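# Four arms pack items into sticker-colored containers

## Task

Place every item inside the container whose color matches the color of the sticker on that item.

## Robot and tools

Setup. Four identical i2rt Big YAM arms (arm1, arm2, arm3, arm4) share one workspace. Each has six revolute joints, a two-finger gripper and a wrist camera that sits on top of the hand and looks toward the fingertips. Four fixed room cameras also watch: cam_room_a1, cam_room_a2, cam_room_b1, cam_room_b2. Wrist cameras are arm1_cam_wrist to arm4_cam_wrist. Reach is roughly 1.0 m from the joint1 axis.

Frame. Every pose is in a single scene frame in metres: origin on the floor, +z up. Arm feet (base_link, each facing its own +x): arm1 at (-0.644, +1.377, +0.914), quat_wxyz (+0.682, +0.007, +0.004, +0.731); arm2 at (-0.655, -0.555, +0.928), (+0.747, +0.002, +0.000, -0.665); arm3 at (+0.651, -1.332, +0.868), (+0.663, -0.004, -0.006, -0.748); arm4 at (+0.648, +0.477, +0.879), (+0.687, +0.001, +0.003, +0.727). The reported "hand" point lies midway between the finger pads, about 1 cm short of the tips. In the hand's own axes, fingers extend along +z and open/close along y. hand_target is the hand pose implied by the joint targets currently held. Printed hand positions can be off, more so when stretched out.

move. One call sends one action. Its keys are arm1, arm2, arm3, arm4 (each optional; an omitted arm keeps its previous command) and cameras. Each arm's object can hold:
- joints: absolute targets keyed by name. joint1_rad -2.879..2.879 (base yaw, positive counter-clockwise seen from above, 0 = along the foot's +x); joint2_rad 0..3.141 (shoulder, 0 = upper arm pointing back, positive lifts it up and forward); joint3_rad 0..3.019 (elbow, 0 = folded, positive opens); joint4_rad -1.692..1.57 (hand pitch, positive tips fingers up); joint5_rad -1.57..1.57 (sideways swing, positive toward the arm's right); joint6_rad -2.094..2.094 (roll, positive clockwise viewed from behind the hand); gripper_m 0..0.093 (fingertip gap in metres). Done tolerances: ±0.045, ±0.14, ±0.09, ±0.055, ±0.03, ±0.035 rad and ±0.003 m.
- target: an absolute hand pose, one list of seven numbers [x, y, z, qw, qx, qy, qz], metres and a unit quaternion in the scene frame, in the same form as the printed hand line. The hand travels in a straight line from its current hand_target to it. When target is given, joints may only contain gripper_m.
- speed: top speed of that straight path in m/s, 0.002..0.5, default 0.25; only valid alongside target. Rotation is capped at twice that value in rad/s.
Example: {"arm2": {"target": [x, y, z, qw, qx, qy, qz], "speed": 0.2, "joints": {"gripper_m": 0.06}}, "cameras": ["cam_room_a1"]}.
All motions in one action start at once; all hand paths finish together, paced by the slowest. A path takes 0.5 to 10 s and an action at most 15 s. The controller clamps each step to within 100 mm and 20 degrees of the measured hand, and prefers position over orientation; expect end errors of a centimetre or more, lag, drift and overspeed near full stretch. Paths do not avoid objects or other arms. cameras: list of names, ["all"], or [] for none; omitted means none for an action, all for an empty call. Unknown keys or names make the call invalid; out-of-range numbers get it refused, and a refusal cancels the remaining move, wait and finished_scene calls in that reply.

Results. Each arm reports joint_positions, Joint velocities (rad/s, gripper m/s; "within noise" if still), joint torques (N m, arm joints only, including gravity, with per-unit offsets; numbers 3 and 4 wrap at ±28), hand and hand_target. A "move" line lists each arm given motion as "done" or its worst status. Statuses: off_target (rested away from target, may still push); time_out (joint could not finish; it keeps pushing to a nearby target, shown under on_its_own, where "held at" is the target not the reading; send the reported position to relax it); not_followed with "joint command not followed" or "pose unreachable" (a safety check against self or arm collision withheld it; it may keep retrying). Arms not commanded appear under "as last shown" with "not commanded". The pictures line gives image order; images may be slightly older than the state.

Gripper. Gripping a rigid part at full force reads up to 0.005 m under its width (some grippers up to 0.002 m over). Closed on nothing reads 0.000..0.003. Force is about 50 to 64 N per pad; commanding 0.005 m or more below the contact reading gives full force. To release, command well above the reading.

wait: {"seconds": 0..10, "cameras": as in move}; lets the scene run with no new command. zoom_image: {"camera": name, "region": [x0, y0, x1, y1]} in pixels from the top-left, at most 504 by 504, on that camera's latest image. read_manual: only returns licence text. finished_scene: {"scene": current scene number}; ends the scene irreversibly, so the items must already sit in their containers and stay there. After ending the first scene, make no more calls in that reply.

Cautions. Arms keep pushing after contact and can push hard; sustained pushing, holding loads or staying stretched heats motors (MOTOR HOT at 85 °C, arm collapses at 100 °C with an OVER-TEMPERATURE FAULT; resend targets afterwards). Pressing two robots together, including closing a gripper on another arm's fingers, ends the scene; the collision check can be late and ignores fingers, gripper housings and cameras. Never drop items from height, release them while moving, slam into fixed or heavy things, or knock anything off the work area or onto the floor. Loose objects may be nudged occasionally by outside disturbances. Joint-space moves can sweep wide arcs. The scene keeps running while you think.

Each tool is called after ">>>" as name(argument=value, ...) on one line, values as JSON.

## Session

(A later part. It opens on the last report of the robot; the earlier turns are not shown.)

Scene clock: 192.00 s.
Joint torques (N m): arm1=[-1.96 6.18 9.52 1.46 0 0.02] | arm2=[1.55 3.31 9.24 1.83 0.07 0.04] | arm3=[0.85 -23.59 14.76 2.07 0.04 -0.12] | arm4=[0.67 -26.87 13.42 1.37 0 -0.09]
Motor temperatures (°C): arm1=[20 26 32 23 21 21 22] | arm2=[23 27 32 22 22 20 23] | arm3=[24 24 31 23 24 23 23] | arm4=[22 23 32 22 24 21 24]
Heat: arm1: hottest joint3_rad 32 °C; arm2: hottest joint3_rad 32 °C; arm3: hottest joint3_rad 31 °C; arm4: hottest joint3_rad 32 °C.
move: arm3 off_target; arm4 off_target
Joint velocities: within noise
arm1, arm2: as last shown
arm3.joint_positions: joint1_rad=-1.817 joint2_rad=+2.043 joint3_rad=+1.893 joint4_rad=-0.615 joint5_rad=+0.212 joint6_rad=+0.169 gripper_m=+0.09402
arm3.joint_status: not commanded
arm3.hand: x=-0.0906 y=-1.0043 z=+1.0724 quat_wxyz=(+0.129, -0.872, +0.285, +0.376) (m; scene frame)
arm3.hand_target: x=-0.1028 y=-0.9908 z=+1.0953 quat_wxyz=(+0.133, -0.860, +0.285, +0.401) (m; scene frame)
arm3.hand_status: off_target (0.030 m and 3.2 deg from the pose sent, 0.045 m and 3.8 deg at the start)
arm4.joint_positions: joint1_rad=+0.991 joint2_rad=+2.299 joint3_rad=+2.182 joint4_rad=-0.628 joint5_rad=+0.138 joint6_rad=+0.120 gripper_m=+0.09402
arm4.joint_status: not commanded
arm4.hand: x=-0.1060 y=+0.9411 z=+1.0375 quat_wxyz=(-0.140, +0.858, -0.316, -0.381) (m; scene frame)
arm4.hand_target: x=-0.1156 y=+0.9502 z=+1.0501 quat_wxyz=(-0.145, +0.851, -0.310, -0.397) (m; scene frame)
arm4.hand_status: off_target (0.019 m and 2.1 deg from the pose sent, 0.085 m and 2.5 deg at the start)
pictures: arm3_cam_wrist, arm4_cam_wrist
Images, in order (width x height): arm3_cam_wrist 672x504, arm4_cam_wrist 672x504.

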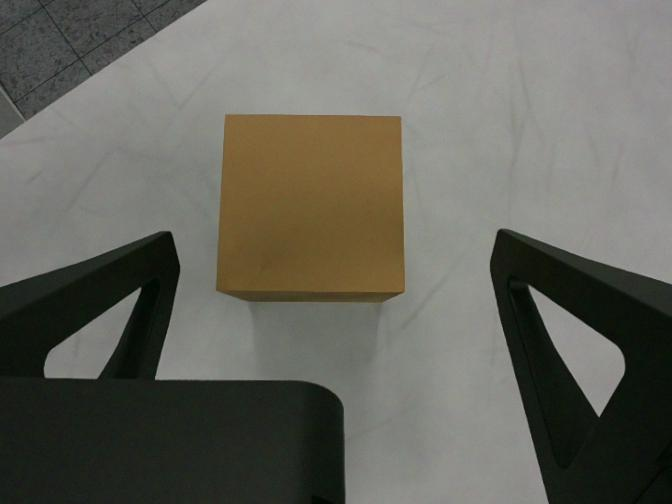

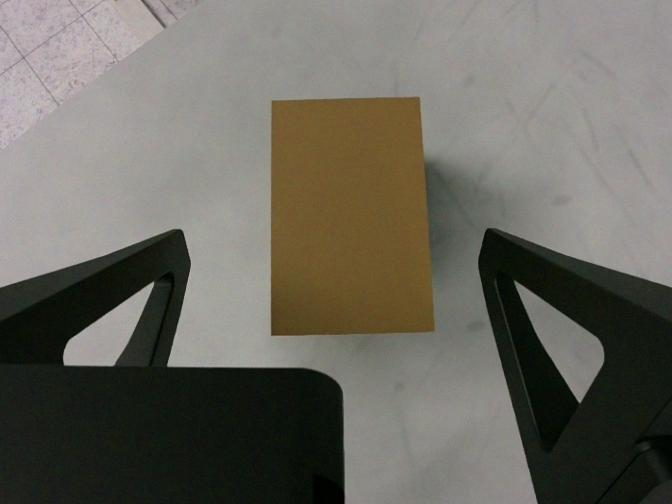

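>>> move(arm3={"target":[-0.117,-0.984,1.05,0.133,-0.86,0.285,0.401],"speed":0.1}, arm4={"target":[-0.125,0.957,1.038,0.1445,-0.8517,0.31,0.3971],"speed":0.1}, cameras=["arm3_cam_wrist","arm4_cam_wrist"])

Scene clock: 200.67 s.
Joint torques (N m): arm1=[-1.79 6.18 9.46 1.48 -0.03 0.03] | arm2=[1.55 3.49 9.24 1.84 0.07 0.04] | arm3=[0.67 -25.23 13.35 2.07 0.05 -0.12] | arm4=[0.67 -26.23 13.63 1.18 0.03 -0.06]
Motor temperatures (°C): arm1=[20 25 32 23 21 21 22] | arm2=[23 27 31 22 22 20 23] | arm3=[24 24 32 23 24 23 23] | arm4=[22 25 35 22 24 21 24]
Heat: arm1: hottest joint3_rad 32 °C; arm2: hottest joint3_rad 31 °C; arm3: hottest joint3_rad 32 °C; arm4: hottest joint3_rad 35 °C.
move: arm3 off_target; arm4 off_target
Joint velocities: within noise
arm1, arm2: as last shown
arm3.joint_positions: joint1_rad=-1.817 joint2_rad=+2.115 joint3_rad=+1.893 joint4_rad=-0.537 joint5_rad=+0.210 joint6_rad=+0.168 gripper_m=+0.09402
arm3.joint_status: not commanded
arm3.hand: x=-0.1069 y=-0.9991 z=+1.0291 quat_wxyz=(+0.129, -0.872, +0.284, +0.379) (m; scene frame)
arm3.hand_target: x=-0.1155 y=-0.9847 z=+1.0502 quat_wxyz=(+0.133, -0.860, +0.285, +0.401) (m; scene frame)
arm3.hand_status: off_target (0.028 m and 2.9 deg from the pose sent, 0.040 m and 3.2 deg at the start)
arm4.joint_positions: joint1_rad=+0.991 joint2_rad=+2.332 joint3_rad=+2.229 joint4_rad=-0.628 joint5_rad=+0.137 joint6_rad=+0.119 gripper_m=+0.09402
arm4.joint_status: not commanded
arm4.hand: x=-0.1152 y=+0.9461 z=+1.0351 quat_wxyz=(-0.141, +0.855, -0.315, -0.387) (m; scene frame)
arm4.hand_target: x=-0.1238 y=+0.9563 z=+1.0380 quat_wxyz=(-0.145, +0.851, -0.310, -0.398) (m; scene frame)
arm4.hand_status: off_target (0.015 m and 1.4 deg from the pose sent, 0.025 m and 2.1 deg at the start)
pictures: arm3_cam_wrist, arm4_cam_wrist
Images, in order (width x height): arm3_cam_wrist 672x504, arm4_cam_wrist 672x504.

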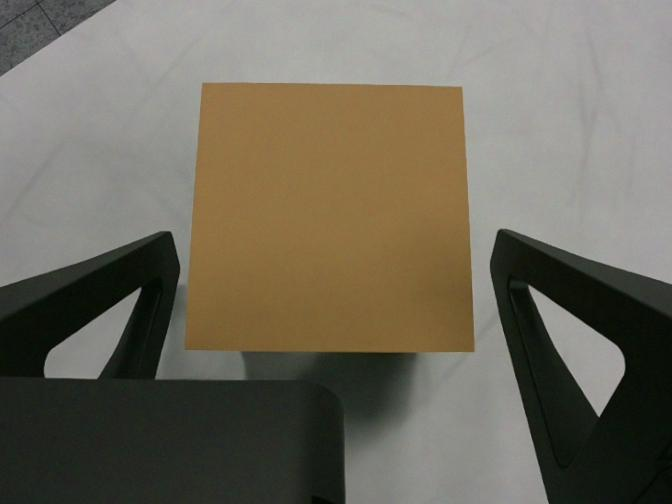

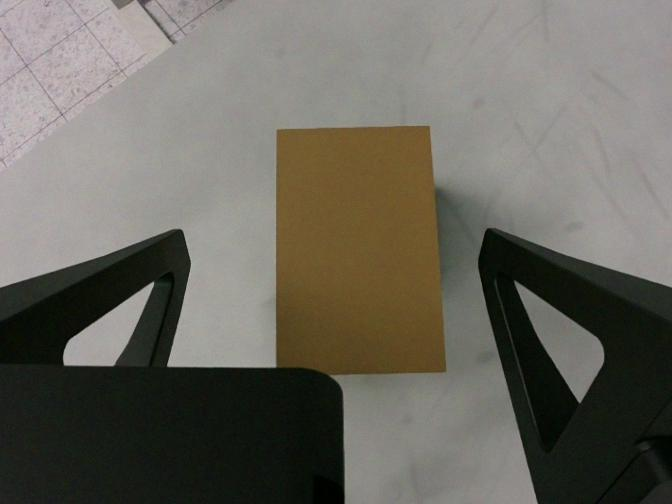

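>>> move(arm3={"joints":{"gripper_m":0.044}}, arm4={"joints":{"gripper_m":0.037}}, cameras=["arm3_cam_wrist","arm4_cam_wrist"])

>>> move(arm4={"target":[-0.12,0.953,1.12,0.1445,-0.8517,0.31,0.3971],"speed":0.12}, arm3={"target":[-0.113,-0.990,1.11,0.133,-0.86,0.285,0.401],"speed":0.12}, cameras=["arm3_cam_wrist","arm4_cam_wrist"])

Scene clock: 214.83 s.
Joint torques (N m): arm1=[-2.02 6.53 9.24 1.35 -0.03 0] | arm2=[1.55 3.31 9.21 1.84 0.07 0.03] | arm3=[0.56 -25 13.42 2.09 0.08 -0.11] | arm4=[0.67 -26.05 13.7 1.29 0.06 -0.09]
Motor temperatures (°C): arm1=[20 25 31 23 21 21 22] | arm2=[23 26 31 22 22 20 23] | arm3=[24 24 33 23 24 23 23] | arm4=[22 27 39 22 24 21 24]
Heat: arm1: hottest joint3_rad 31 °C; arm2: hottest joint3_rad 31 °C; arm3: hottest joint3_rad 33 °C; arm4: hottest joint3_rad 39 °C.
move: arm3 off_target; arm4 off_target
Joint velocities: within noise
arm1, arm2: as last shown
arm3.joint_positions: joint1_rad=-1.817 joint2_rad=+2.115 joint3_rad=+1.893 joint4_rad=-0.537 joint5_rad=+0.209 joint6_rad=+0.167 gripper_m=+0.05321
arm3.joint_status: gripper_m off_target (ended at +0.05324, target +0.04400)
arm3.hand: x=-0.1070 y=-0.9992 z=+1.0292 quat_wxyz=(+0.129, -0.872, +0.283, +0.379) (m; scene frame)
arm3.hand_target: x=-0.1155 y=-0.9846 z=+1.0502 quat_wxyz=(+0.133, -0.860, +0.285, +0.401) (m; scene frame)
arm3.hand_status: not commanded
arm4.joint_positions: joint1_rad=+0.991 joint2_rad=+2.332 joint3_rad=+2.229 joint4_rad=-0.628 joint5_rad=+0.136 joint6_rad=+0.118 gripper_m=+0.04439
arm4.joint_status: gripper_m off_target (ended at +0.04442, target +0.03700)
arm4.hand: x=-0.1154 y=+0.9460 z=+1.0353 quat_wxyz=(-0.140, +0.855, -0.314, -0.388) (m; scene frame)
arm4.hand_target: x=-0.1239 y=+0.9562 z=+1.0380 quat_wxyz=(-0.145, +0.851, -0.310, -0.398) (m; scene frame)
arm4.hand_status: not commanded
pictures: arm3_cam_wrist, arm4_cam_wrist
Images, in order (width x height): arm3_cam_wrist 672x504, arm4_cam_wrist 672x504.

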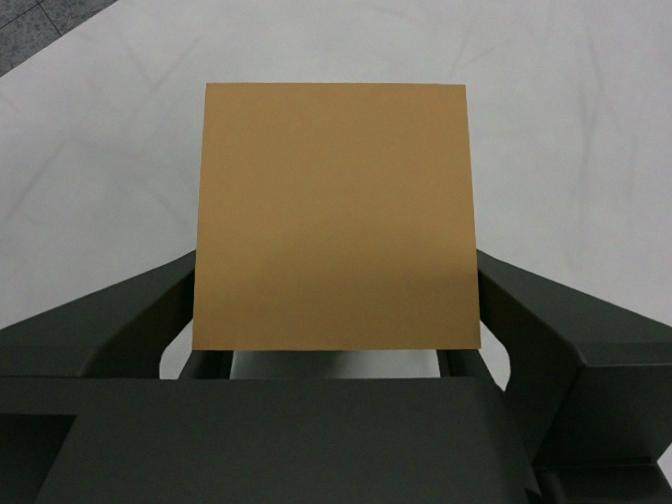

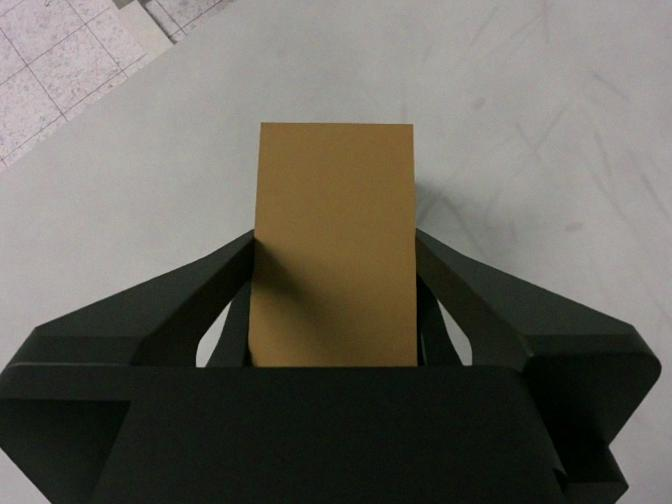

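Scene clock: 216.33 s.
Joint torques (N m): arm1=[-2.14 6.71 9.29 1.36 -0.04 0.03] | arm2=[1.55 3.37 9.22 1.81 0.07 0.03] | arm3=[1.2 -27.46 14.79 1.22 0.25 -0.08] | arm4=[0.91 -28.28 13.67 0.83 0.11 -0.05]
Motor temperatures (°C): arm1=[20 25 31 23 21 21 22] | arm2=[23 26 31 22 22 20 23] | arm3=[24 24 33 23 24 23 23] | arm4=[22 28 39 22 24 21 25]
Heat: arm1: hottest joint3_rad 31 °C; arm2: hottest joint3_rad 31 °C; arm3: hottest joint3_rad 33 °C; arm4: hottest joint3_rad 39 °C.
move: arm3 off_target; arm4 off_target
Joint velocities: within noise
arm1, arm2: as last shown
arm3.joint_positions: joint1_rad=-1.817 joint2_rad=+2.094 joint3_rad=+1.959 joint4_rad=-0.645 joint5_rad=+0.210 joint6_rad=+0.167 gripper_m=+0.05321
arm3.joint_status: not commanded
arm3.hand: x=-0.1036 y=-0.9999 z=+1.0631 quat_wxyz=(+0.128, -0.876, +0.283, +0.369) (m; scene frame)
arm3.hand_target: x=-0.1104 y=-0.9912 z=+1.1101 quat_wxyz=(+0.133, -0.860, +0.285, +0.401) (m; scene frame)
arm3.hand_status: off_target (0.049 m and 4.1 deg from the pose sent, 0.081 m and 2.9 deg at the start)
arm4.joint_positions: joint1_rad=+0.991 joint2_rad=+2.332 joint3_rad=+2.406 joint4_rad=-0.813 joint5_rad=+0.136 joint6_rad=+0.118 gripper_m=+0.04439
arm4.joint_status: not commanded
arm4.hand: x=-0.1147 y=+0.9460 z=+1.1013 quat_wxyz=(-0.140, +0.857, -0.314, -0.384) (m; scene frame)
arm4.hand_target: x=-0.1189 y=+0.9522 z=+1.1200 quat_wxyz=(-0.145, +0.851, -0.310, -0.398) (m; scene frame)
arm4.hand_status: off_target (0.021 m and 1.8 deg from the pose sent, 0.085 m and 1.3 deg at the start)
pictures: arm3_cam_wrist, arm4_cam_wrist
Images, in order (width x height): arm3_cam_wrist 672x504, arm4_cam_wrist 672x504.

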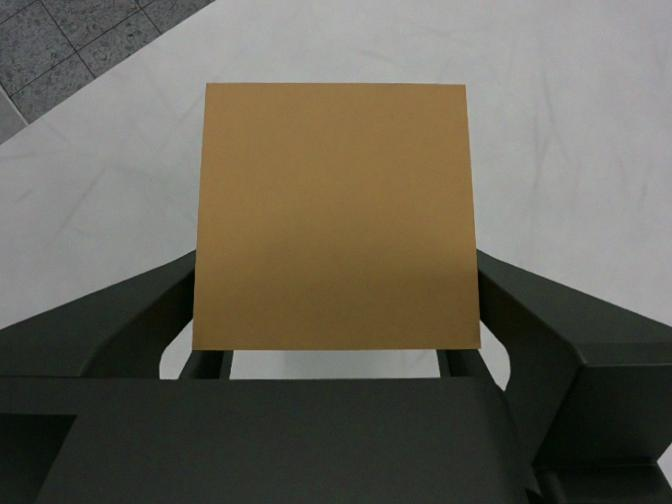

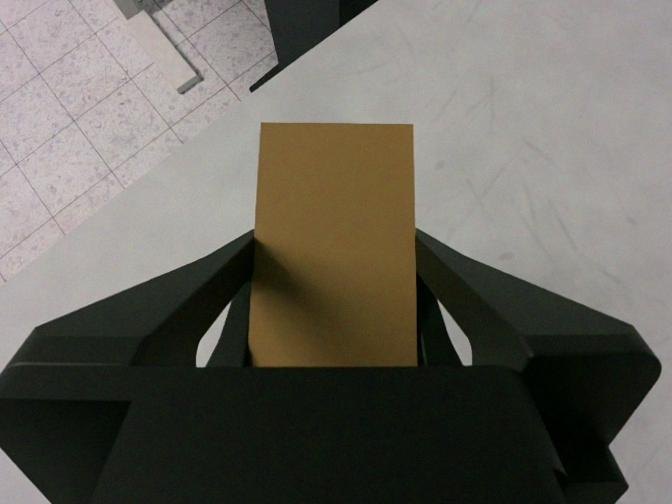

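>>> move(arm4={"target":[0.22,0.735,1.24,0.1129,-0.8733,0.2422,0.4072],"speed":0.25}, arm3={"target":[0.21,-1.12,1.24,0.0951,-0.8831,0.2039,0.4118],"speed":0.25})

>>> move(arm3={"joints":{"joint2_rad":0.53,"joint3_rad":1.4,"joint4_rad":-1.4,"joint5_rad":0,"joint6_rad":0}}, arm4={"joints":{"joint2_rad":0.53,"joint3_rad":1.4,"joint4_rad":-1.4,"joint5_rad":0,"joint6_rad":0}})

>>> move(arm3={"joints":{"joint1_rad":0.96}}, arm4={"joints":{"joint1_rad":-1.18}}, cameras=["arm3_cam_wrist","arm4_cam_wrist"])

Scene clock: 225.80 s.
Joint torques (N m): arm1=[-2.08 6.36 9.48 1.36 -0.01 0.03] | arm2=[1.55 3.37 9.21 1.81 0.07 0.04] | arm3=[0.32 -8.53 9.8 1.32 -0.07 -0.11] | arm4=[0.56 -8.41 9.74 0.79 -0.03 -0.11]
Motor temperatures (°C): arm1=[20 25 31 23 21 21 22] | arm2=[23 26 31 22 22 20 23] | arm3=[24 25 34 23 24 23 24] | arm4=[22 29 39 22 24 21 25]
Heat: arm1: hottest joint3_rad 31 °C; arm2: hottest joint3_rad 31 °C; arm3: hottest joint3_rad 34 °C; arm4: hottest joint3_rad 39 °C.
move: arm3 done; arm4 done
Joint velocities: within noise
arm1, arm2: as last shown
arm3.joint_positions: joint1_rad=-1.863 joint2_rad=+1.107 joint3_rad=+1.204 joint4_rad=-0.776 joint5_rad=+0.031 joint6_rad=+0.016 gripper_m=+0.05321
arm3.joint_status: not commanded
arm3.hand: x=+0.2075 y=-1.1258 z=+1.2451 quat_wxyz=(+0.093, -0.881, +0.201, +0.418) (m; scene frame)
arm3.hand_target: x=+0.2101 y=-1.1200 z=+1.2400 quat_wxyz=(+0.095, -0.883, +0.204, +0.412) (m; scene frame)
arm3.hand_status: done (0.008 m and 0.9 deg from the pose sent, 0.380 m and 11.1 deg at the start)
arm4.joint_positions: joint1_rad=+0.988 joint2_rad=+1.140 joint3_rad=+1.189 joint4_rad=-0.731 joint5_rad=+0.012 joint6_rad=+0.014 gripper_m=+0.04439
arm4.joint_status: not commanded
arm4.hand: x=+0.2190 y=+0.7315 z=+1.2452 quat_wxyz=(-0.112, +0.869, -0.244, -0.416) (m; scene frame)
arm4.hand_target: x=+0.2200 y=+0.7349 z=+1.2400 quat_wxyz=(-0.113, +0.873, -0.242, -0.407) (m; scene frame)
arm4.hand_status: done (0.006 m and 1.1 deg from the pose sent, 0.419 m and 9.4 deg at the start)
pictures: none

Scene clock: 227.33 s.
Joint torques (N m): arm1=[-1.96 6.42 9.5 1.24 -0.1 0.03] | arm2=[1.49 3.31 9.21 1.81 0.08 0.04] | arm3=[0.15 2.55 7.91 1.55 -0.09 -0.13] | arm4=[0.09 3.25 7.25 1.05 -0.06 -0.06]
Motor temperatures (°C): arm1=[20 25 31 23 21 21 22] | arm2=[23 26 31 22 22 20 23] | arm3=[24 25 34 23 24 23 24] | arm4=[22 28 39 22 24 21 25]
Heat: arm1: hottest joint3_rad 31 °C; arm2: hottest joint3_rad 31 °C; arm3: hottest joint3_rad 34 °C; arm4: hottest joint3_rad 39 °C.
move: arm3 done; arm4 done
Joint velocities: within noise
arm1.joint_positions: joint1_rad=-2.339 joint2_rad=+0.519 joint3_rad=+1.387 joint4_rad=-1.594 joint5_rad=-0.006 joint6_rad=-0.005 gripper_m=+0.08996
arm1.joint_status: not commanded
arm1.hand: x=-0.5136 y=+1.2741 z=+1.4159 quat_wxyz=(-0.379, -0.308, -0.861, +0.140) (m; scene frame)
arm1.hand_target: x=-0.5128 y=+1.2728 z=+1.4188 quat_wxyz=(-0.377, -0.310, -0.862, +0.140) (m; scene frame)
arm1.hand_status: not commanded
arm2.joint_positions: joint1_rad=+0.798 joint2_rad=+0.523 joint3_rad=+1.391 joint4_rad=-1.589 joint5_rad=+0.002 joint6_rad=+0.011 gripper_m=+0.08994
arm2.joint_status: not commanded
arm2.hand: x=-0.5290 y=-0.6556 z=+1.4343 quat_wxyz=(-0.391, -0.299, -0.860, +0.130) (m; scene frame)
arm2.hand_target: x=-0.5285 y=-0.6544 z=+1.4352 quat_wxyz=(-0.388, -0.295, -0.864, +0.128) (m; scene frame)
arm2.hand_status: not commanded
arm3.joint_positions: joint1_rad=-1.864 joint2_rad=+0.537 joint3_rad=+1.395 joint4_rad=-1.397 joint5_rad=+0.002 joint6_rad=+0.007 gripper_m=+0.05321
arm3.joint_status: all done
arm3.hand: x=+0.4730 y=-1.2454 z=+1.4105 quat_wxyz=(+0.095, -0.851, +0.186, +0.481) (m; scene frame)
arm3.hand_target: x=+0.4778 y=-1.2450 z=+1.4133 quat_wxyz=(+0.100, -0.849, +0.187, +0.484) (m; scene frame)
arm3.hand_status: not commanded
arm4.joint_positions: joint1_rad=+0.988 joint2_rad=+0.532 joint3_rad=+1.395 joint4_rad=-1.390 joint5_rad=+0.004 joint6_rad=+0.013 gripper_m=+0.04439
arm4.joint_status: all done
arm4.hand: x=+0.4846 y=+0.5770 z=+1.4263 quat_wxyz=(-0.126, +0.834, -0.233, -0.484) (m; scene frame)
arm4.hand_target: x=+0.4875 y=+0.5762 z=+1.4268 quat_wxyz=(-0.129, +0.836, -0.230, -0.481) (m; scene frame)
arm4.hand_status: not commanded
pictures: none

Scene clock: 229.63 s.
Joint torques (N m): arm1=[-1.79 6.48 9.28 1.35 -0.03 0.04] | arm2=[1.55 3.31 9.21 1.84 0.07 0.04] | arm3=[2.08 2.96 7.77 1.51 0.05 -0.11] | arm4=[0.79 3.14 7.19 0.98 0.11 -0.1]
Motor temperatures (°C): arm1=[20 25 31 23 21 21 22] | arm2=[23 26 31 22 22 20 23] | arm3=[24 25 34 23 24 23 24] | arm4=[22 28 39 22 24 21 25]
Heat: arm1: hottest joint3_rad 31 °C; arm2: hottest joint3_rad 31 °C; arm3: hottest joint3_rad 34 °C; arm4: hottest joint3_rad 39 °C.
move: arm3 done; arm4 done
Joint velocities: within noise
arm1, arm2: as last shown
arm3.joint_positions: joint1_rad=+0.949 joint2_rad=+0.537 joint3_rad=+1.395 joint4_rad=-1.397 joint5_rad=-0.001 joint6_rad=+0.006 gripper_m=+0.05323
arm3.joint_status: all done
arm3.hand: x=+0.7930 y=-1.4556 z=+1.4138 quat_wxyz=(-0.463, -0.315, -0.808, +0.183) (m; scene frame)
arm3.hand_target: x=+0.7912 y=-1.4512 z=+1.4165 quat_wxyz=(-0.467, -0.307, -0.809, +0.183) (m; scene frame)
arm3.hand_status: not commanded
arm4.joint_positions: joint1_rad=-1.177 joint2_rad=+0.532 joint3_rad=+1.395 joint4_rad=-1.390 joint5_rad=+0.001 joint6_rad=+0.012 gripper_m=+0.04431
arm4.joint_status: all done
arm4.hand: x=+0.8240 y=+0.5626 z=+1.4247 quat_wxyz=(-0.483, +0.189, -0.847, -0.113) (m; scene frame)
arm4.hand_target: x=+0.8217 y=+0.5608 z=+1.4252 quat_wxyz=(-0.483, +0.193, -0.847, -0.109) (m; scene frame)
arm4.hand_status: not commanded
pictures: arm3_cam_wrist, arm4_cam_wrist
Images, in order (width x height): arm3_cam_wrist 672x504, arm4_cam_wrist 672x504.

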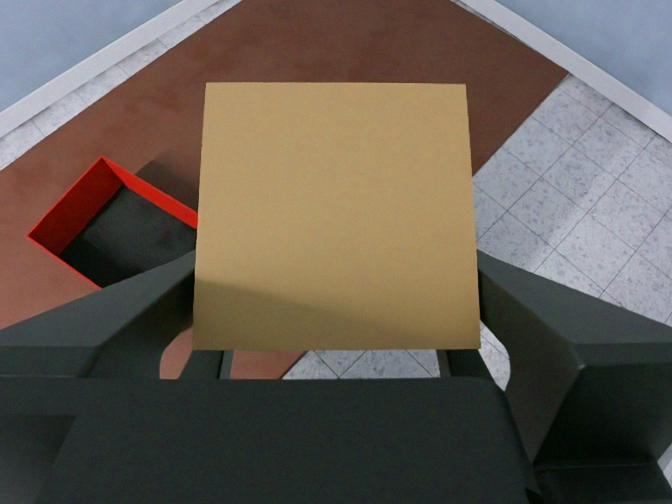

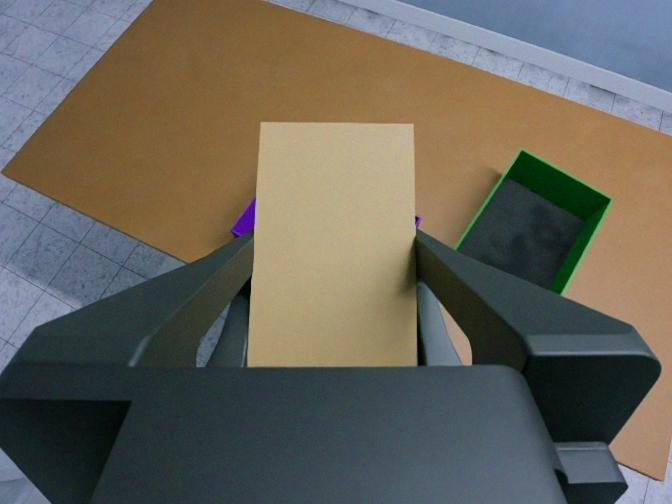

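>>> move(arm3={"joints":{"joint1_rad":0.55}}, arm4={"joints":{"joint1_rad":-0.82}}, cameras=["arm3_cam_wrist","arm4_cam_wrist"])

Scene clock: 235.97 s.
Joint torques (N m): arm1=[-2.26 6.48 9.25 1.18 -0.01 0] | arm2=[1.55 3.37 9.21 1.8 0.07 0.04] | arm3=[0.44 3.14 7.73 1.59 0.05 -0.12] | arm4=[1.2 3.43 7.16 1.02 0.08 -0.05]
Motor temperatures (°C): arm1=[20 25 31 23 21 21 21] | arm2=[23 26 31 22 22 20 23] | arm3=[24 25 33 23 24 23 24] | arm4=[22 27 37 22 24 21 25]
Heat: arm1: hottest joint3_rad 31 °C; arm2: hottest joint3_rad 31 °C; arm3: hottest joint3_rad 33 °C; arm4: hottest joint3_rad 37 °C.
move: arm3 done; arm4 done
Joint velocities: within noise
arm1, arm2: as last shown
arm3.joint_positions: joint1_rad=+0.561 joint2_rad=+0.537 joint3_rad=+1.395 joint4_rad=-1.397 joint5_rad=-0.001 joint6_rad=+0.006 gripper_m=+0.05323
arm3.joint_status: all done
arm3.hand: x=+0.7327 y=-1.4997 z=+1.4143 quat_wxyz=(-0.421, -0.465, -0.731, +0.267) (m; scene frame)
arm3.hand_target: x=+0.7289 y=-1.4968 z=+1.4170 quat_wxyz=(-0.422, -0.466, -0.728, +0.273) (m; scene frame)
arm3.hand_status: not commanded
arm4.joint_positions: joint1_rad=-0.823 joint2_rad=+0.532 joint3_rad=+1.395 joint4_rad=-1.390 joint5_rad=+0.001 joint6_rad=+0.012 gripper_m=+0.04433
arm4.joint_status: all done
arm4.hand: x=+0.7845 y=+0.6175 z=+1.4247 quat_wxyz=(-0.455, +0.334, -0.801, -0.197) (m; scene frame)
arm4.hand_target: x=+0.7820 y=+0.6159 z=+1.4252 quat_wxyz=(-0.455, +0.341, -0.799, -0.195) (m; scene frame)
arm4.hand_status: not commanded
pictures: arm3_cam_wrist, arm4_cam_wrist
Images, in order (width x height): arm3_cam_wrist 672x504, arm4_cam_wrist 672x504.

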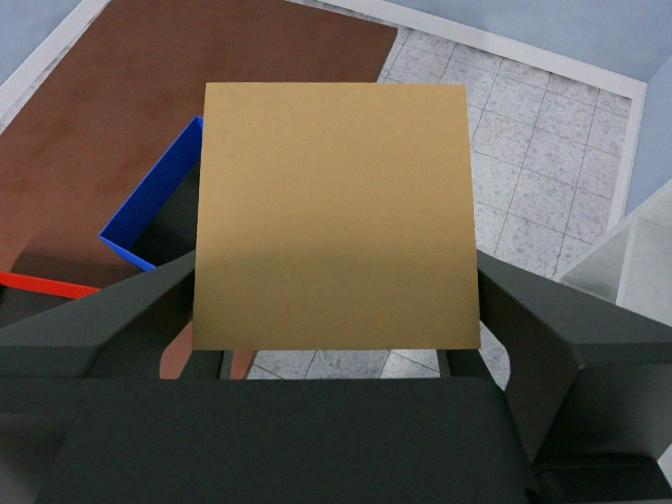

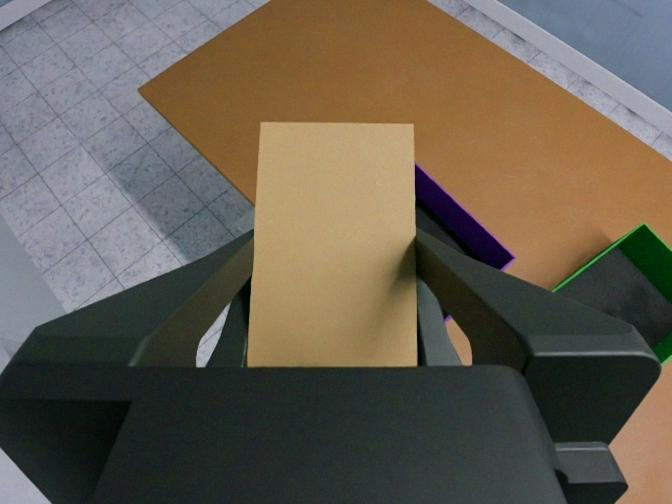

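>>> move(arm3={"target":[1.15,-1.727,1.08,0.4062,0.2498,0.8712,-0.1165],"speed":0.3}, arm4={"target":[1.10,0.70,1.08,0.4148,-0.1729,0.8896,0.0806],"speed":0.3})

>>> move(arm3={"target":[1.15,-1.727,0.9,0.4062,0.2498,0.8712,-0.1165],"speed":0.2}, arm4={"target":[1.10,0.70,0.9,0.4148,-0.1729,0.8896,0.0806],"speed":0.2}, cameras=["arm3_cam_wrist","arm4_cam_wrist"])

Scene clock: 276.47 s.
Joint torques (N m): arm1=[-1.85 6.24 9.42 1.37 -0.06 0.04] | arm2=[1.44 3.37 9.22 1.85 0.08 0.03] | arm3=[2.02 -16.5 13.97 2.21 -0.14 -0.13] | arm4=[0.21 -10.93 10.15 2.04 0.25 0.2]
Motor temperatures (°C): arm1=[20 24 31 23 21 21 21] | arm2=[23 25 30 22 22 20 23] | arm3=[24 24 30 23 24 23 24] | arm4=[22 24 33 22 24 21 26]
Heat: arm1: hottest joint3_rad 31 °C; arm2: hottest joint3_rad 30 °C; arm3: hottest joint3_rad 30 °C; arm4: hottest joint3_rad 33 °C.
move: arm3 off_target; arm4 off_target
Joint velocities: within noise
arm1, arm2: as last shown
arm3.joint_positions: joint1_rad=+0.973 joint2_rad=+1.586 joint3_rad=+1.147 joint4_rad=-0.355 joint5_rad=-0.115 joint6_rad=-0.079 gripper_m=+0.05323
arm3.joint_status: not commanded
arm3.hand: x=+1.1260 y=-1.7189 z=+1.0433 quat_wxyz=(-0.372, -0.267, -0.883, +0.104) (m; scene frame)
arm3.hand_target: x=+1.1478 y=-1.7252 z=+1.0808 quat_wxyz=(-0.406, -0.250, -0.871, +0.116) (m; scene frame)
arm3.hand_status: off_target (0.045 m and 4.9 deg from the pose sent, 0.581 m and 34.3 deg at the start)
arm4.joint_positions: joint1_rad=-1.135 joint2_rad=+1.237 joint3_rad=+0.812 joint4_rad=-0.320 joint5_rad=+0.072 joint6_rad=+0.051 gripper_m=+0.04430
arm4.joint_status: not commanded
arm4.hand: x=+1.0886 y=+0.6989 z=+1.0618 quat_wxyz=(-0.393, +0.186, -0.897, -0.075) (m; scene frame)
arm4.hand_target: x=+1.0993 y=+0.6998 z=+1.0801 quat_wxyz=(-0.415, +0.173, -0.890, -0.081) (m; scene frame)
arm4.hand_status: off_target (0.022 m and 3.1 deg from the pose sent, 0.474 m and 25.4 deg at the start)
pictures: none

Scene clock: 278.07 s.
Joint torques (N m): arm1=[-1.49 6.53 9.46 1.25 -0.06 0.04] | arm2=[1.61 3.25 9.22 1.78 0.07 0.03] | arm3=[2.26 -18.2 7.23 2.36 -0.04 -0.11] | arm4=[-0.09 -12.4 5.97 1.95 0.29 0.17]
Motor temperatures (°C): arm1=[20 24 31 23 21 21 21] | arm2=[23 25 30 22 22 20 23] | arm3=[24 25 30 23 24 23 24] | arm4=[22 24 32 22 24 21 26]
Heat: arm1: hottest joint3_rad 31 °C; arm2: hottest joint3_rad 30 °C; arm3: hottest joint3_rad 30 °C; arm4: hottest joint3_rad 32 °C.
move: arm3 off_target; arm4 done
Joint velocities: within noise
arm1, arm2: as last shown
arm3.joint_positions: joint1_rad=+0.975 joint2_rad=+1.864 joint3_rad=+1.017 joint4_rad=+0.112 joint5_rad=-0.115 joint6_rad=-0.079 gripper_m=+0.05323
arm3.joint_status: not commanded
arm3.hand: x=+1.1407 y=-1.7317 z=+0.8949 quat_wxyz=(-0.396, -0.261, -0.873, +0.114) (m; scene frame)
arm3.hand_target: x=+1.1498 y=-1.7268 z=+0.8999 quat_wxyz=(-0.406, -0.250, -0.871, +0.116) (m; scene frame)
arm3.hand_status: off_target (0.012 m and 1.8 deg from the pose sent, 0.145 m and 4.9 deg at the start)
arm4.joint_positions: joint1_rad=-1.135 joint2_rad=+1.619 joint3_rad=+0.610 joint4_rad=+0.289 joint5_rad=+0.073 joint6_rad=+0.052 gripper_m=+0.04430
arm4.joint_status: not commanded
arm4.hand: x=+1.0929 y=+0.7009 z=+0.8952 quat_wxyz=(-0.404, +0.184, -0.893, -0.078) (m; scene frame)
arm4.hand_target: x=+1.0997 y=+0.6999 z=+0.8999 quat_wxyz=(-0.415, +0.173, -0.890, -0.081) (m; scene frame)
arm4.hand_status: done (0.009 m and 1.9 deg from the pose sent, 0.162 m and 3.1 deg at the start)
pictures: arm3_cam_wrist, arm4_cam_wrist
Images, in order (width x height): arm3_cam_wrist 672x504, arm4_cam_wrist 672x504.

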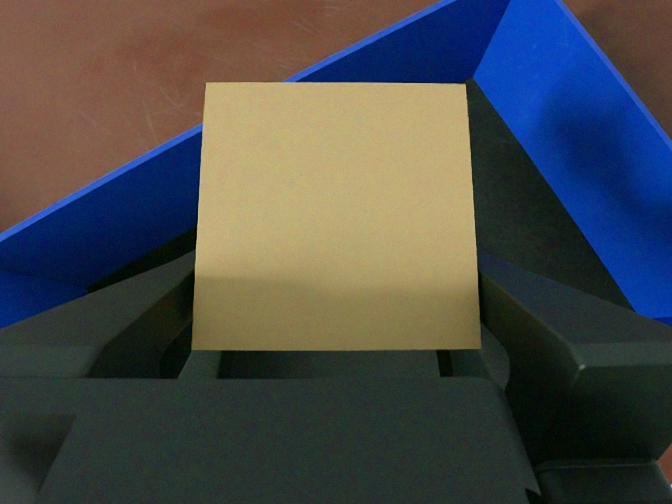

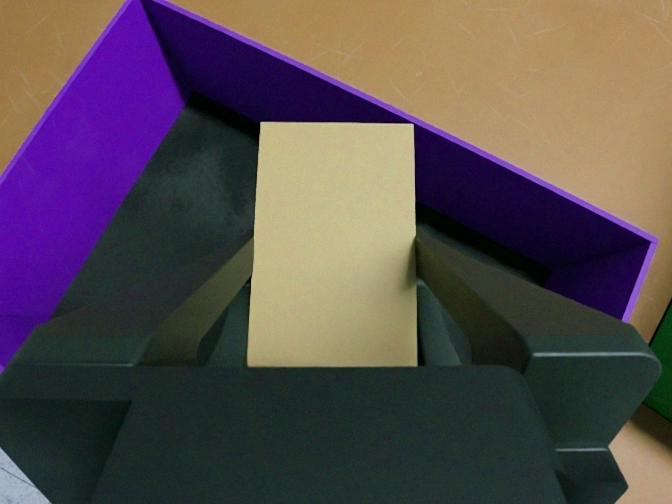

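>>> move(arm3={"target":[1.149,-1.722,0.80,0.4062,0.2498,0.8712,-0.1165],"speed":0.1}, arm4={"target":[1.10,0.70,0.80,0.4148,-0.1729,0.8896,0.0806],"speed":0.1})

>>> move(arm3={"target":[1.149,-1.722,0.765,0.4062,0.2498,0.8712,-0.1165],"speed":0.07}, arm4={"target":[1.10,0.70,0.765,0.4148,-0.1729,0.8896,0.0806],"speed":0.07}, cameras=["arm3_cam_wrist","arm4_cam_wrist"])

>>> move(arm3={"target":[1.149,-1.722,0.752,0.4062,0.2498,0.8712,-0.1165],"speed":0.05}, arm4={"target":[1.10,0.70,0.752,0.4148,-0.1729,0.8896,0.0806],"speed":0.05}, cameras=["arm3_cam_wrist","arm4_cam_wrist"])

Scene clock: 289.27 s.
Joint torques (N m): arm1=[-1.85 6.42 9.36 1.18 -0.06 0.02] | arm2=[1.44 3.43 9.2 1.8 0.08 0.04] | arm3=[2.2 -18.49 5.31 2.39 0.06 -0.06] | arm4=[0.03 -13.74 3.69 1.89 0.29 0.17]
Motor temperatures (°C): arm1=[20 24 31 23 21 21 21] | arm2=[23 25 30 22 22 20 23] | arm3=[24 25 30 23 24 23 24] | arm4=[22 24 32 22 24 21 26]
Heat: arm1: hottest joint3_rad 31 °C; arm2: hottest joint3_rad 30 °C; arm3: hottest joint3_rad 30 °C; arm4: hottest joint3_rad 32 °C.
move: arm3 done; arm4 done
Joint velocities: within noise
arm1, arm2: as last shown
arm3.joint_positions: joint1_rad=+0.984 joint2_rad=+2.081 joint3_rad=+0.999 joint4_rad=+0.357 joint5_rad=-0.112 joint6_rad=-0.079 gripper_m=+0.05323
arm3.joint_status: not commanded
arm3.hand: x=+1.1420 y=-1.7278 z=+0.7998 quat_wxyz=(-0.400, -0.257, -0.872, +0.116) (m; scene frame)
arm3.hand_target: x=+1.1490 y=-1.7220 z=+0.8001 quat_wxyz=(-0.406, -0.250, -0.871, +0.116) (m; scene frame)
arm3.hand_status: done (0.009 m and 1.1 deg from the pose sent, 0.096 m and 1.8 deg at the start)
arm4.joint_positions: joint1_rad=-1.135 joint2_rad=+1.950 joint3_rad=+0.603 joint4_rad=+0.629 joint5_rad=+0.073 joint6_rad=+0.052 gripper_m=+0.04430
arm4.joint_status: not commanded
arm4.hand: x=+1.0911 y=+0.6998 z=+0.7978 quat_wxyz=(-0.404, +0.184, -0.892, -0.078) (m; scene frame)
arm4.hand_target: x=+1.0998 y=+0.7000 z=+0.8001 quat_wxyz=(-0.415, +0.173, -0.890, -0.081) (m; scene frame)
arm4.hand_status: done (0.009 m and 1.8 deg from the pose sent, 0.096 m and 1.8 deg at the start)
pictures: none

Scene clock: 290.33 s.
Joint torques (N m): arm1=[-2.55 6.18 9.22 1.35 -0.08 0.03] | arm2=[1.55 3.25 9.22 1.8 0.07 0.03] | arm3=[1.67 -17.85 5.89 2.24 0.07 -0.05] | arm4=[0.44 -13.63 3.33 1.94 0.21 0.14]
Motor temperatures (°C): arm1=[20 24 31 23 21 21 21] | arm2=[23 25 30 22 22 20 23] | arm3=[24 25 30 23 24 23 24] | arm4=[22 24 32 22 24 21 26]
Heat: arm1: hottest joint3_rad 31 °C; arm2: hottest joint3_rad 30 °C; arm3: hottest joint3_rad 30 °C; arm4: hottest joint3_rad 32 °C.
move: arm3 done; arm4 off_target
Joint velocities: within noise
arm1, arm2: as last shown
arm3.joint_positions: joint1_rad=+0.991 joint2_rad=+2.160 joint3_rad=+0.999 joint4_rad=+0.434 joint5_rad=-0.111 joint6_rad=-0.079 gripper_m=+0.05323
arm3.joint_status: not commanded
arm3.hand: x=+1.1413 y=-1.7218 z=+0.7664 quat_wxyz=(-0.400, -0.254, -0.873, +0.114) (m; scene frame)
arm3.hand_target: x=+1.1490 y=-1.7219 z=+0.7652 quat_wxyz=(-0.406, -0.250, -0.871, +0.117) (m; scene frame)
arm3.hand_status: done (0.008 m and 1.0 deg from the pose sent, 0.036 m and 1.1 deg at the start)
arm4.joint_positions: joint1_rad=-1.136 joint2_rad=+2.071 joint3_rad=+0.617 joint4_rad=+0.731 joint5_rad=+0.074 joint6_rad=+0.055 gripper_m=+0.04430
arm4.joint_status: not commanded
arm4.hand: x=+1.0885 y=+0.6978 z=+0.7631 quat_wxyz=(-0.402, +0.183, -0.894, -0.077) (m; scene frame)
arm4.hand_target: x=+1.0997 y=+0.6999 z=+0.7652 quat_wxyz=(-0.415, +0.173, -0.890, -0.081) (m; scene frame)
arm4.hand_status: off_target (0.012 m and 1.9 deg from the pose sent, 0.034 m and 1.8 deg at the start)
pictures: arm3_cam_wrist, arm4_cam_wrist
Images, in order (width x height): arm3_cam_wrist 672x504, arm4_cam_wrist 672x504.

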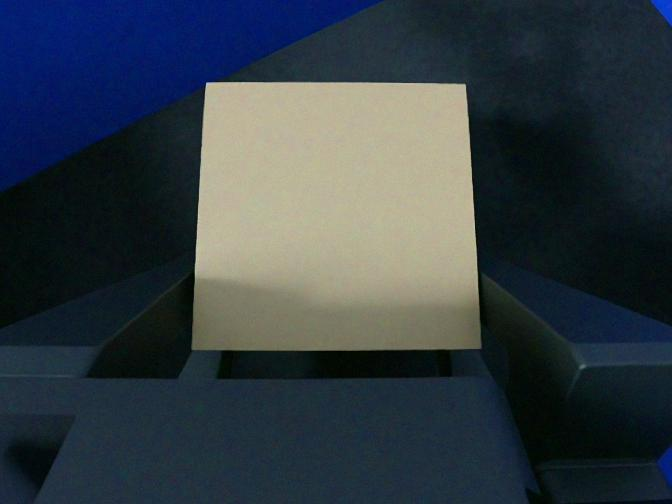

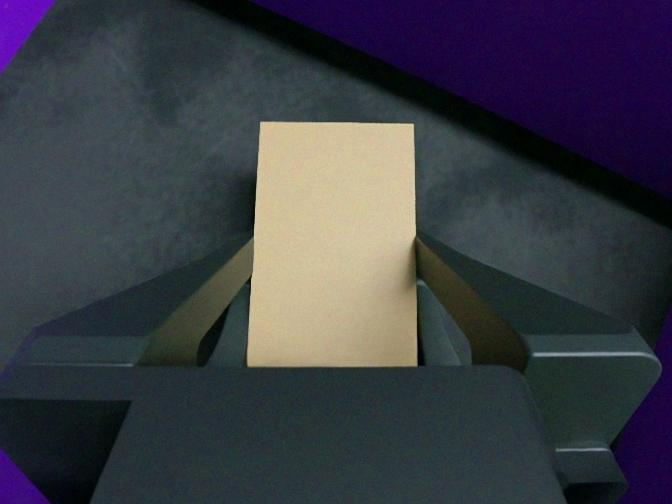

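Scene clock: 291.30 s.
Joint torques (N m): arm1=[-2.14 6.65 9.5 1.55 -0.04 0.03] | arm2=[1.55 3.49 9.25 1.81 0.07 0.03] | arm3=[1.73 -16.03 6.2 2.02 0.09 -0.05] | arm4=[0.38 -12.81 3.23 1.91 0.23 0.17]
Motor temperatures (°C): arm1=[20 24 31 23 21 21 21] | arm2=[23 25 30 22 22 20 23] | arm3=[24 25 30 23 24 23 25] | arm4=[22 24 31 22 24 21 26]
Heat: arm1: hottest joint3_rad 31 °C; arm2: hottest joint3_rad 30 °C; arm3: hottest joint3_rad 30 °C; arm4: hottest joint3_rad 31 °C.
move: arm3 off_target; arm4 done
Joint velocities: within noise
arm1, arm2: as last shown
arm3.joint_positions: joint1_rad=+0.991 joint2_rad=+2.173 joint3_rad=+1.001 joint4_rad=+0.467 joint5_rad=-0.111 joint6_rad=-0.079 gripper_m=+0.05323
arm3.joint_status: not commanded
arm3.hand: x=+1.1441 y=-1.7239 z=+0.7656 quat_wxyz=(-0.409, -0.252, -0.869, +0.118) (m; scene frame)
arm3.hand_target: x=+1.1485 y=-1.7216 z=+0.7522 quat_wxyz=(-0.406, -0.250, -0.871, +0.117) (m; scene frame)
arm3.hand_status: off_target (0.015 m and 0.5 deg from the pose sent, 0.016 m and 1.0 deg at the start)
arm4.joint_positions: joint1_rad=-1.136 joint2_rad=+2.103 joint3_rad=+0.630 joint4_rad=+0.769 joint5_rad=+0.074 joint6_rad=+0.055 gripper_m=+0.04430
arm4.joint_status: not commanded
arm4.hand: x=+1.0930 y=+0.7002 z=+0.7579 quat_wxyz=(-0.411, +0.181, -0.890, -0.080) (m; scene frame)
arm4.hand_target: x=+1.0997 y=+0.6999 z=+0.7521 quat_wxyz=(-0.415, +0.173, -0.890, -0.081) (m; scene frame)
arm4.hand_status: done (0.009 m and 1.1 deg from the pose sent, 0.016 m and 1.9 deg at the start)
pictures: arm3_cam_wrist, arm4_cam_wrist
Images, in order (width x height): arm3_cam_wrist 672x504, arm4_cam_wrist 672x504.

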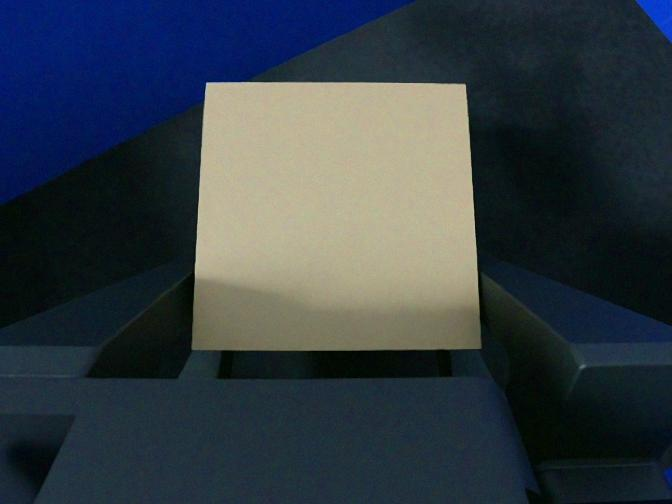

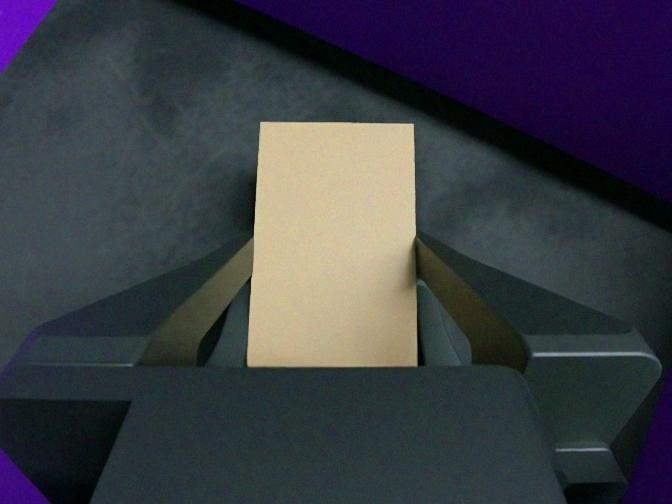

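>>> move(arm3={"target":[1.165,-1.728,0.752,0.4062,0.2498,0.8712,-0.1165],"speed":0.06}, arm4={"target":[1.10,0.70,0.745,0.4148,-0.1729,0.8896,0.0806],"speed":0.05}, cameras=["arm3_cam_wrist"])

>>> move(arm3={"target":[1.165,-1.728,0.744,0.4062,0.2498,0.8712,-0.1165],"speed":0.06}, arm4={"target":[1.10,0.70,0.737,0.4148,-0.1729,0.8896,0.0806],"speed":0.05})

Scene clock: 298.33 s.
Joint torques (N m): arm1=[-2.43 6.36 9.33 1.2 -0.02 0.04] | arm2=[1.44 3.43 9.21 1.83 0.07 0.03] | arm3=[2.02 -18.02 7.17 1.22 0.07 0.02] | arm4=[0.21 -12.16 3.12 1.69 0.24 0.15]
Motor temperatures (°C): arm1=[20 24 31 23 21 21 21] | arm2=[23 25 30 22 22 20 23] | arm3=[24 25 29 23 24 23 25] | arm4=[22 24 31 22 24 21 26]
Heat: arm1: hottest joint3_rad 31 °C; arm2: hottest joint3_rad 30 °C; arm3: hottest joint3_rad 29 °C; arm4: hottest joint3_rad 31 °C.
move: arm3 off_target; arm4 off_target
Joint velocities: within noise
arm1.joint_positions: joint1_rad=-2.339 joint2_rad=+0.519 joint3_rad=+1.387 joint4_rad=-1.594 joint5_rad=-0.006 joint6_rad=-0.005 gripper_m=+0.08996
arm1.joint_status: not commanded
arm1.hand: x=-0.5136 y=+1.2741 z=+1.4159 quat_wxyz=(-0.379, -0.308, -0.861, +0.140) (m; scene frame)
arm1.hand_target: x=-0.5128 y=+1.2728 z=+1.4188 quat_wxyz=(-0.377, -0.310, -0.862, +0.140) (m; scene frame)
arm1.hand_status: not commanded
arm2.joint_positions: joint1_rad=+0.798 joint2_rad=+0.523 joint3_rad=+1.391 joint4_rad=-1.589 joint5_rad=+0.002 joint6_rad=+0.011 gripper_m=+0.08994
arm2.joint_status: not commanded
arm2.hand: x=-0.5290 y=-0.6556 z=+1.4343 quat_wxyz=(-0.391, -0.299, -0.860, +0.130) (m; scene frame)
arm2.hand_target: x=-0.5285 y=-0.6544 z=+1.4352 quat_wxyz=(-0.388, -0.295, -0.864, +0.128) (m; scene frame)
arm2.hand_status: not commanded
arm3.joint_positions: joint1_rad=+0.998 joint2_rad=+2.206 joint3_rad=+1.040 joint4_rad=+0.452 joint5_rad=-0.103 joint6_rad=-0.079 gripper_m=+0.05323
arm3.joint_status: not commanded
arm3.hand: x=+1.1532 y=-1.7282 z=+0.7556 quat_wxyz=(-0.404, -0.252, -0.871, +0.119) (m; scene frame)
arm3.hand_target: x=+1.1647 y=-1.7277 z=+0.7523 quat_wxyz=(-0.406, -0.250, -0.871, +0.117) (m; scene frame)
arm3.hand_status: off_target (0.012 m and 0.4 deg from the pose sent, 0.025 m and 0.5 deg at the start)
arm4.joint_positions: joint1_rad=-1.136 joint2_rad=+2.116 joint3_rad=+0.636 joint4_rad=+0.795 joint5_rad=+0.074 joint6_rad=+0.056 gripper_m=+0.04430
arm4.joint_status: not commanded
arm4.hand: x=+1.0969 y=+0.7022 z=+0.7582 quat_wxyz=(-0.419, +0.180, -0.886, -0.082) (m; scene frame)
arm4.hand_target: x=+1.0995 y=+0.6999 z=+0.7454 quat_wxyz=(-0.415, +0.173, -0.890, -0.081) (m; scene frame)
arm4.hand_status: off_target (0.014 m and 1.0 deg from the pose sent, 0.015 m and 1.1 deg at the start)
pictures: arm3_cam_wrist
Images, in order (width x height): arm3_cam_wrist 672x504.

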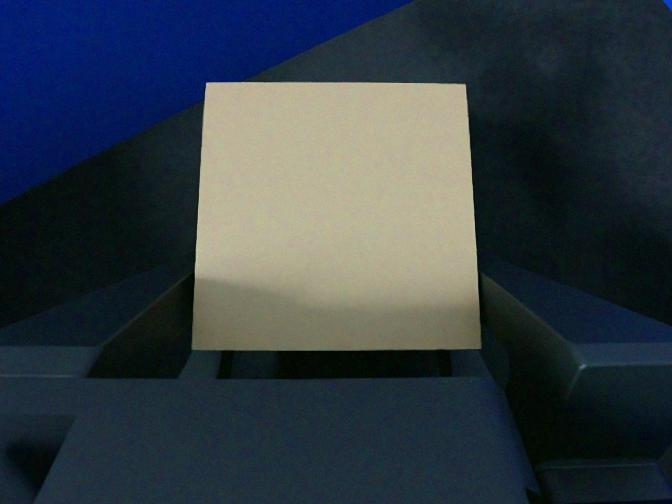

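Scene clock: 299.30 s.
Joint torques (N m): arm1=[-2.32 6.07 9.43 1.39 -0.04 0.04] | arm2=[1.49 3.31 9.21 1.8 0.08 0.04] | arm3=[2.02 -16.85 7.21 1.92 0.07 0.03] | arm4=[0.5 -11.28 3.1 1.32 0.2 0.12]
Motor temperatures (°C): arm1=[20 24 31 23 21 21 21] | arm2=[23 25 30 22 22 20 23] | arm3=[24 25 29 23 24 23 25] | arm4=[22 24 31 22 24 21 26]
Heat: arm1: hottest joint3_rad 31 °C; arm2: hottest joint3_rad 30 °C; arm3: hottest joint3_rad 29 °C; arm4: hottest joint3_rad 31 °C.
move: arm3 off_target; arm4 off_target
Joint velocities: within noise
arm1, arm2: as last shown
arm3.joint_positions: joint1_rad=+0.998 joint2_rad=+2.212 joint3_rad=+1.044 joint4_rad=+0.452 joint5_rad=-0.102 joint6_rad=-0.079 gripper_m=+0.05323
arm3.joint_status: not commanded
arm3.hand: x=+1.1537 y=-1.7284 z=+0.7533 quat_wxyz=(-0.404, -0.252, -0.872, +0.119) (m; scene frame)
arm3.hand_target: x=+1.1644 y=-1.7276 z=+0.7442 quat_wxyz=(-0.406, -0.250, -0.871, +0.117) (m; scene frame)
arm3.hand_status: off_target (0.015 m and 0.5 deg from the pose sent, 0.016 m and 0.4 deg at the start)
arm4.joint_positions: joint1_rad=-1.136 joint2_rad=+2.129 joint3_rad=+0.641 joint4_rad=+0.824 joint5_rad=+0.074 joint6_rad=+0.057 gripper_m=+0.04430
arm4.joint_status: not commanded
arm4.hand: x=+1.1001 y=+0.7039 z=+0.7583 quat_wxyz=(-0.428, +0.178, -0.882, -0.085) (m; scene frame)
arm4.hand_target: x=+1.0989 y=+0.6996 z=+0.7377 quat_wxyz=(-0.415, +0.173, -0.890, -0.081) (m; scene frame)
arm4.hand_status: off_target (0.022 m and 1.9 deg from the pose sent, 0.021 m and 1.0 deg at the start)
pictures: none

>>> move(arm3={"target":[1.165,-1.728,0.736,0.4062,0.2498,0.8712,-0.1165],"speed":0.05}, arm4={"target":[1.099,0.703,0.754,0.4148,-0.1729,0.8896,0.0806],"speed":0.05})

Scene clock: 303.13 s.
Joint torques (N m): arm1=[-2.2 6.3 9.48 1.31 -0.04 0.04] | arm2=[1.55 3.37 9.22 1.81 0.07 0.03] | arm3=[1.85 -16.38 6.69 1.96 0.04 0.03] | arm4=[0.91 -15.68 2.22 0.4 0.38 0.13]
Motor temperatures (°C): arm1=[20 24 31 23 21 21 21] | arm2=[23 25 30 22 22 20 23] | arm3=[24 25 29 23 24 23 25] | arm4=[22 24 30 22 24 21 26]
Heat: arm1: hottest joint3_rad 31 °C; arm2: hottest joint3_rad 30 °C; arm3: hottest joint3_rad 29 °C; arm4: hottest joint3_rad 30 °C.
move: arm3 off_target; arm4 done
Joint velocities: within noise
arm1, arm2: as last shown
arm3.joint_positions: joint1_rad=+1.000 joint2_rad=+2.225 joint3_rad=+1.055 joint4_rad=+0.467 joint5_rad=-0.102 joint6_rad=-0.079 gripper_m=+0.05323
arm3.joint_status: not commanded
arm3.hand: x=+1.1578 y=-1.7307 z=+0.7515 quat_wxyz=(-0.408, -0.250, -0.869, +0.121) (m; scene frame)
arm3.hand_target: x=+1.1642 y=-1.7275 z=+0.7363 quat_wxyz=(-0.406, -0.250, -0.871, +0.116) (m; scene frame)
arm3.hand_status: off_target (0.017 m and 0.6 deg from the pose sent, 0.021 m and 0.4 deg at the start)
arm4.joint_positions: joint1_rad=-1.136 joint2_rad=+2.123 joint3_rad=+0.643 joint4_rad=+0.806 joint5_rad=+0.076 joint6_rad=+0.062 gripper_m=+0.04430
arm4.joint_status: not commanded
arm4.hand: x=+1.1003 y=+0.7036 z=+0.7584 quat_wxyz=(-0.424, +0.176, -0.885, -0.084) (m; scene frame)
arm4.hand_target: x=+1.0989 y=+0.7030 z=+0.7541 quat_wxyz=(-0.415, +0.173, -0.890, -0.081) (m; scene frame)
arm4.hand_status: done (0.005 m and 1.3 deg from the pose sent, 0.005 m and 1.9 deg at the start)
pictures: none

>>> move(arm3={"target":[1.160,-1.730,0.746,0.4062,0.2498,0.8712,-0.1165],"speed":0.05})

>>> move(arm3={"joints":{"gripper_m":0.088}}, arm4={"joints":{"gripper_m":0.082}}, cameras=["arm3_cam_wrist","arm4_cam_wrist"])

Scene clock: 308.07 s.
Joint torques (N m): arm1=[-1.73 6.59 9.48 1.28 -0.02 0.02] | arm2=[1.49 3.31 9.24 1.81 0.07 0.04] | arm3=[1.26 -18.67 5.64 1.33 -0.23 -0.04] | arm4=[0.97 -15.56 2.37 0.32 0.36 0.14]
Motor temperatures (°C): arm1=[20 24 31 23 21 21 21] | arm2=[23 25 30 22 22 20 23] | arm3=[24 25 29 23 24 23 25] | arm4=[22 24 30 22 24 21 26]
Heat: arm1: hottest joint3_rad 31 °C; arm2: hottest joint3_rad 30 °C; arm3: hottest joint3_rad 29 °C; arm4: hottest joint3_rad 30 °C.
move: arm3 done
Joint velocities: within noise
arm1, arm2, arm4: as last shown
arm3.joint_positions: joint1_rad=+1.000 joint2_rad=+2.225 joint3_rad=+1.055 joint4_rad=+0.467 joint5_rad=-0.102 joint6_rad=-0.079 gripper_m=+0.05323
arm3.joint_status: not commanded
arm3.hand: x=+1.1578 y=-1.7307 z=+0.7515 quat_wxyz=(-0.408, -0.250, -0.869, +0.121) (m; scene frame)
arm3.hand_target: x=+1.1598 y=-1.7300 z=+0.7460 quat_wxyz=(-0.406, -0.250, -0.871, +0.117) (m; scene frame)
arm3.hand_status: done (0.006 m and 0.6 deg from the pose sent, 0.006 m and 0.6 deg at the start)
pictures: none

Scene clock: 308.63 s.
Joint torques (N m): arm1=[-2.43 6.89 9.36 1.21 -0.03 -0.03] | arm2=[1.44 3.31 9.22 1.81 0.08 0.04] | arm3=[1.32 -18.9 5.64 1.29 -0.12 -0.04] | arm4=[0.85 -15.5 2.13 0.79 0.26 0.12]
Motor temperatures (°C): arm1=[20 24 31 23 21 21 21] | arm2=[23 25 30 22 22 20 23] | arm3=[24 25 29 23 24 23 25] | arm4=[22 24 30 22 24 21 26]
Heat: arm1: hottest joint3_rad 31 °C; arm2: hottest joint3_rad 30 °C; arm3: hottest joint3_rad 29 °C; arm4: hottest joint3_rad 30 °C.
move: arm3 done; arm4 done
Joint velocities: within noise
arm1, arm2: as last shown
arm3.joint_positions: joint1_rad=+1.000 joint2_rad=+2.225 joint3_rad=+1.055 joint4_rad=+0.467 joint5_rad=-0.105 joint6_rad=-0.079 gripper_m=+0.08797
arm3.joint_status: all done
arm3.hand: x=+1.1581 y=-1.7303 z=+0.7515 quat_wxyz=(-0.409, -0.250, -0.870, +0.120) (m; scene frame)
arm3.hand_target: x=+1.1598 y=-1.7299 z=+0.7460 quat_wxyz=(-0.406, -0.250, -0.871, +0.116) (m; scene frame)
arm3.hand_status: not commanded
arm4.joint_positions: joint1_rad=-1.136 joint2_rad=+2.123 joint3_rad=+0.643 joint4_rad=+0.794 joint5_rad=+0.080 joint6_rad=+0.062 gripper_m=+0.08191
arm4.joint_status: all done
arm4.hand: x=+1.0988 y=+0.7021 z=+0.7561 quat_wxyz=(-0.419, +0.176, -0.887, -0.081) (m; scene frame)
arm4.hand_target: x=+1.0989 y=+0.7030 z=+0.7541 quat_wxyz=(-0.415, +0.173, -0.890, -0.081) (m; scene frame)
arm4.hand_status: not commanded
pictures: arm3_cam_wrist, arm4_cam_wrist
Images, in order (width x height): arm3_cam_wrist 672x504, arm4_cam_wrist 672x504.

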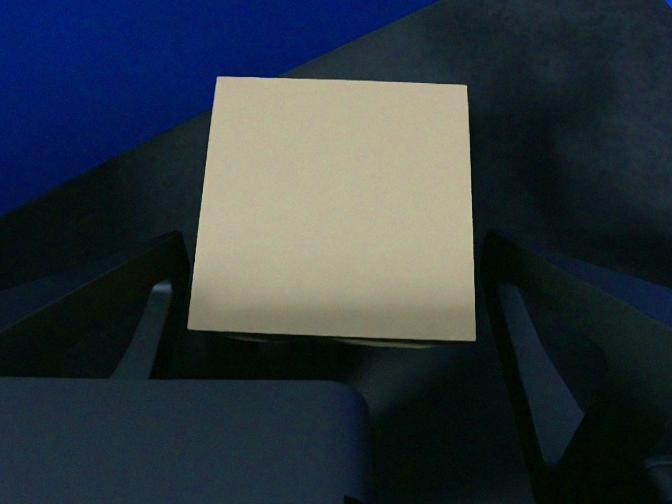

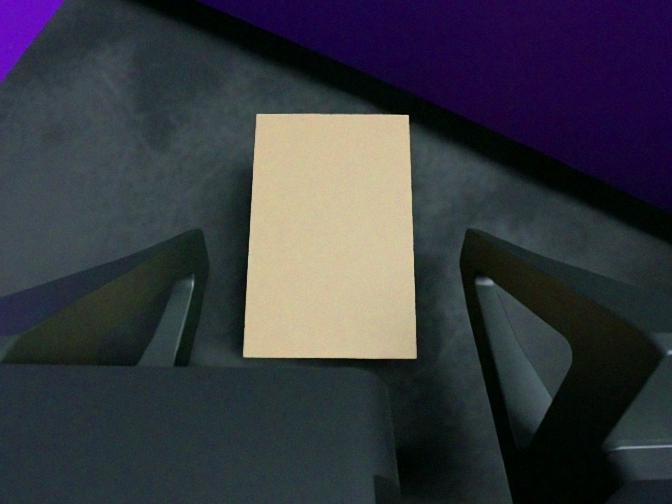

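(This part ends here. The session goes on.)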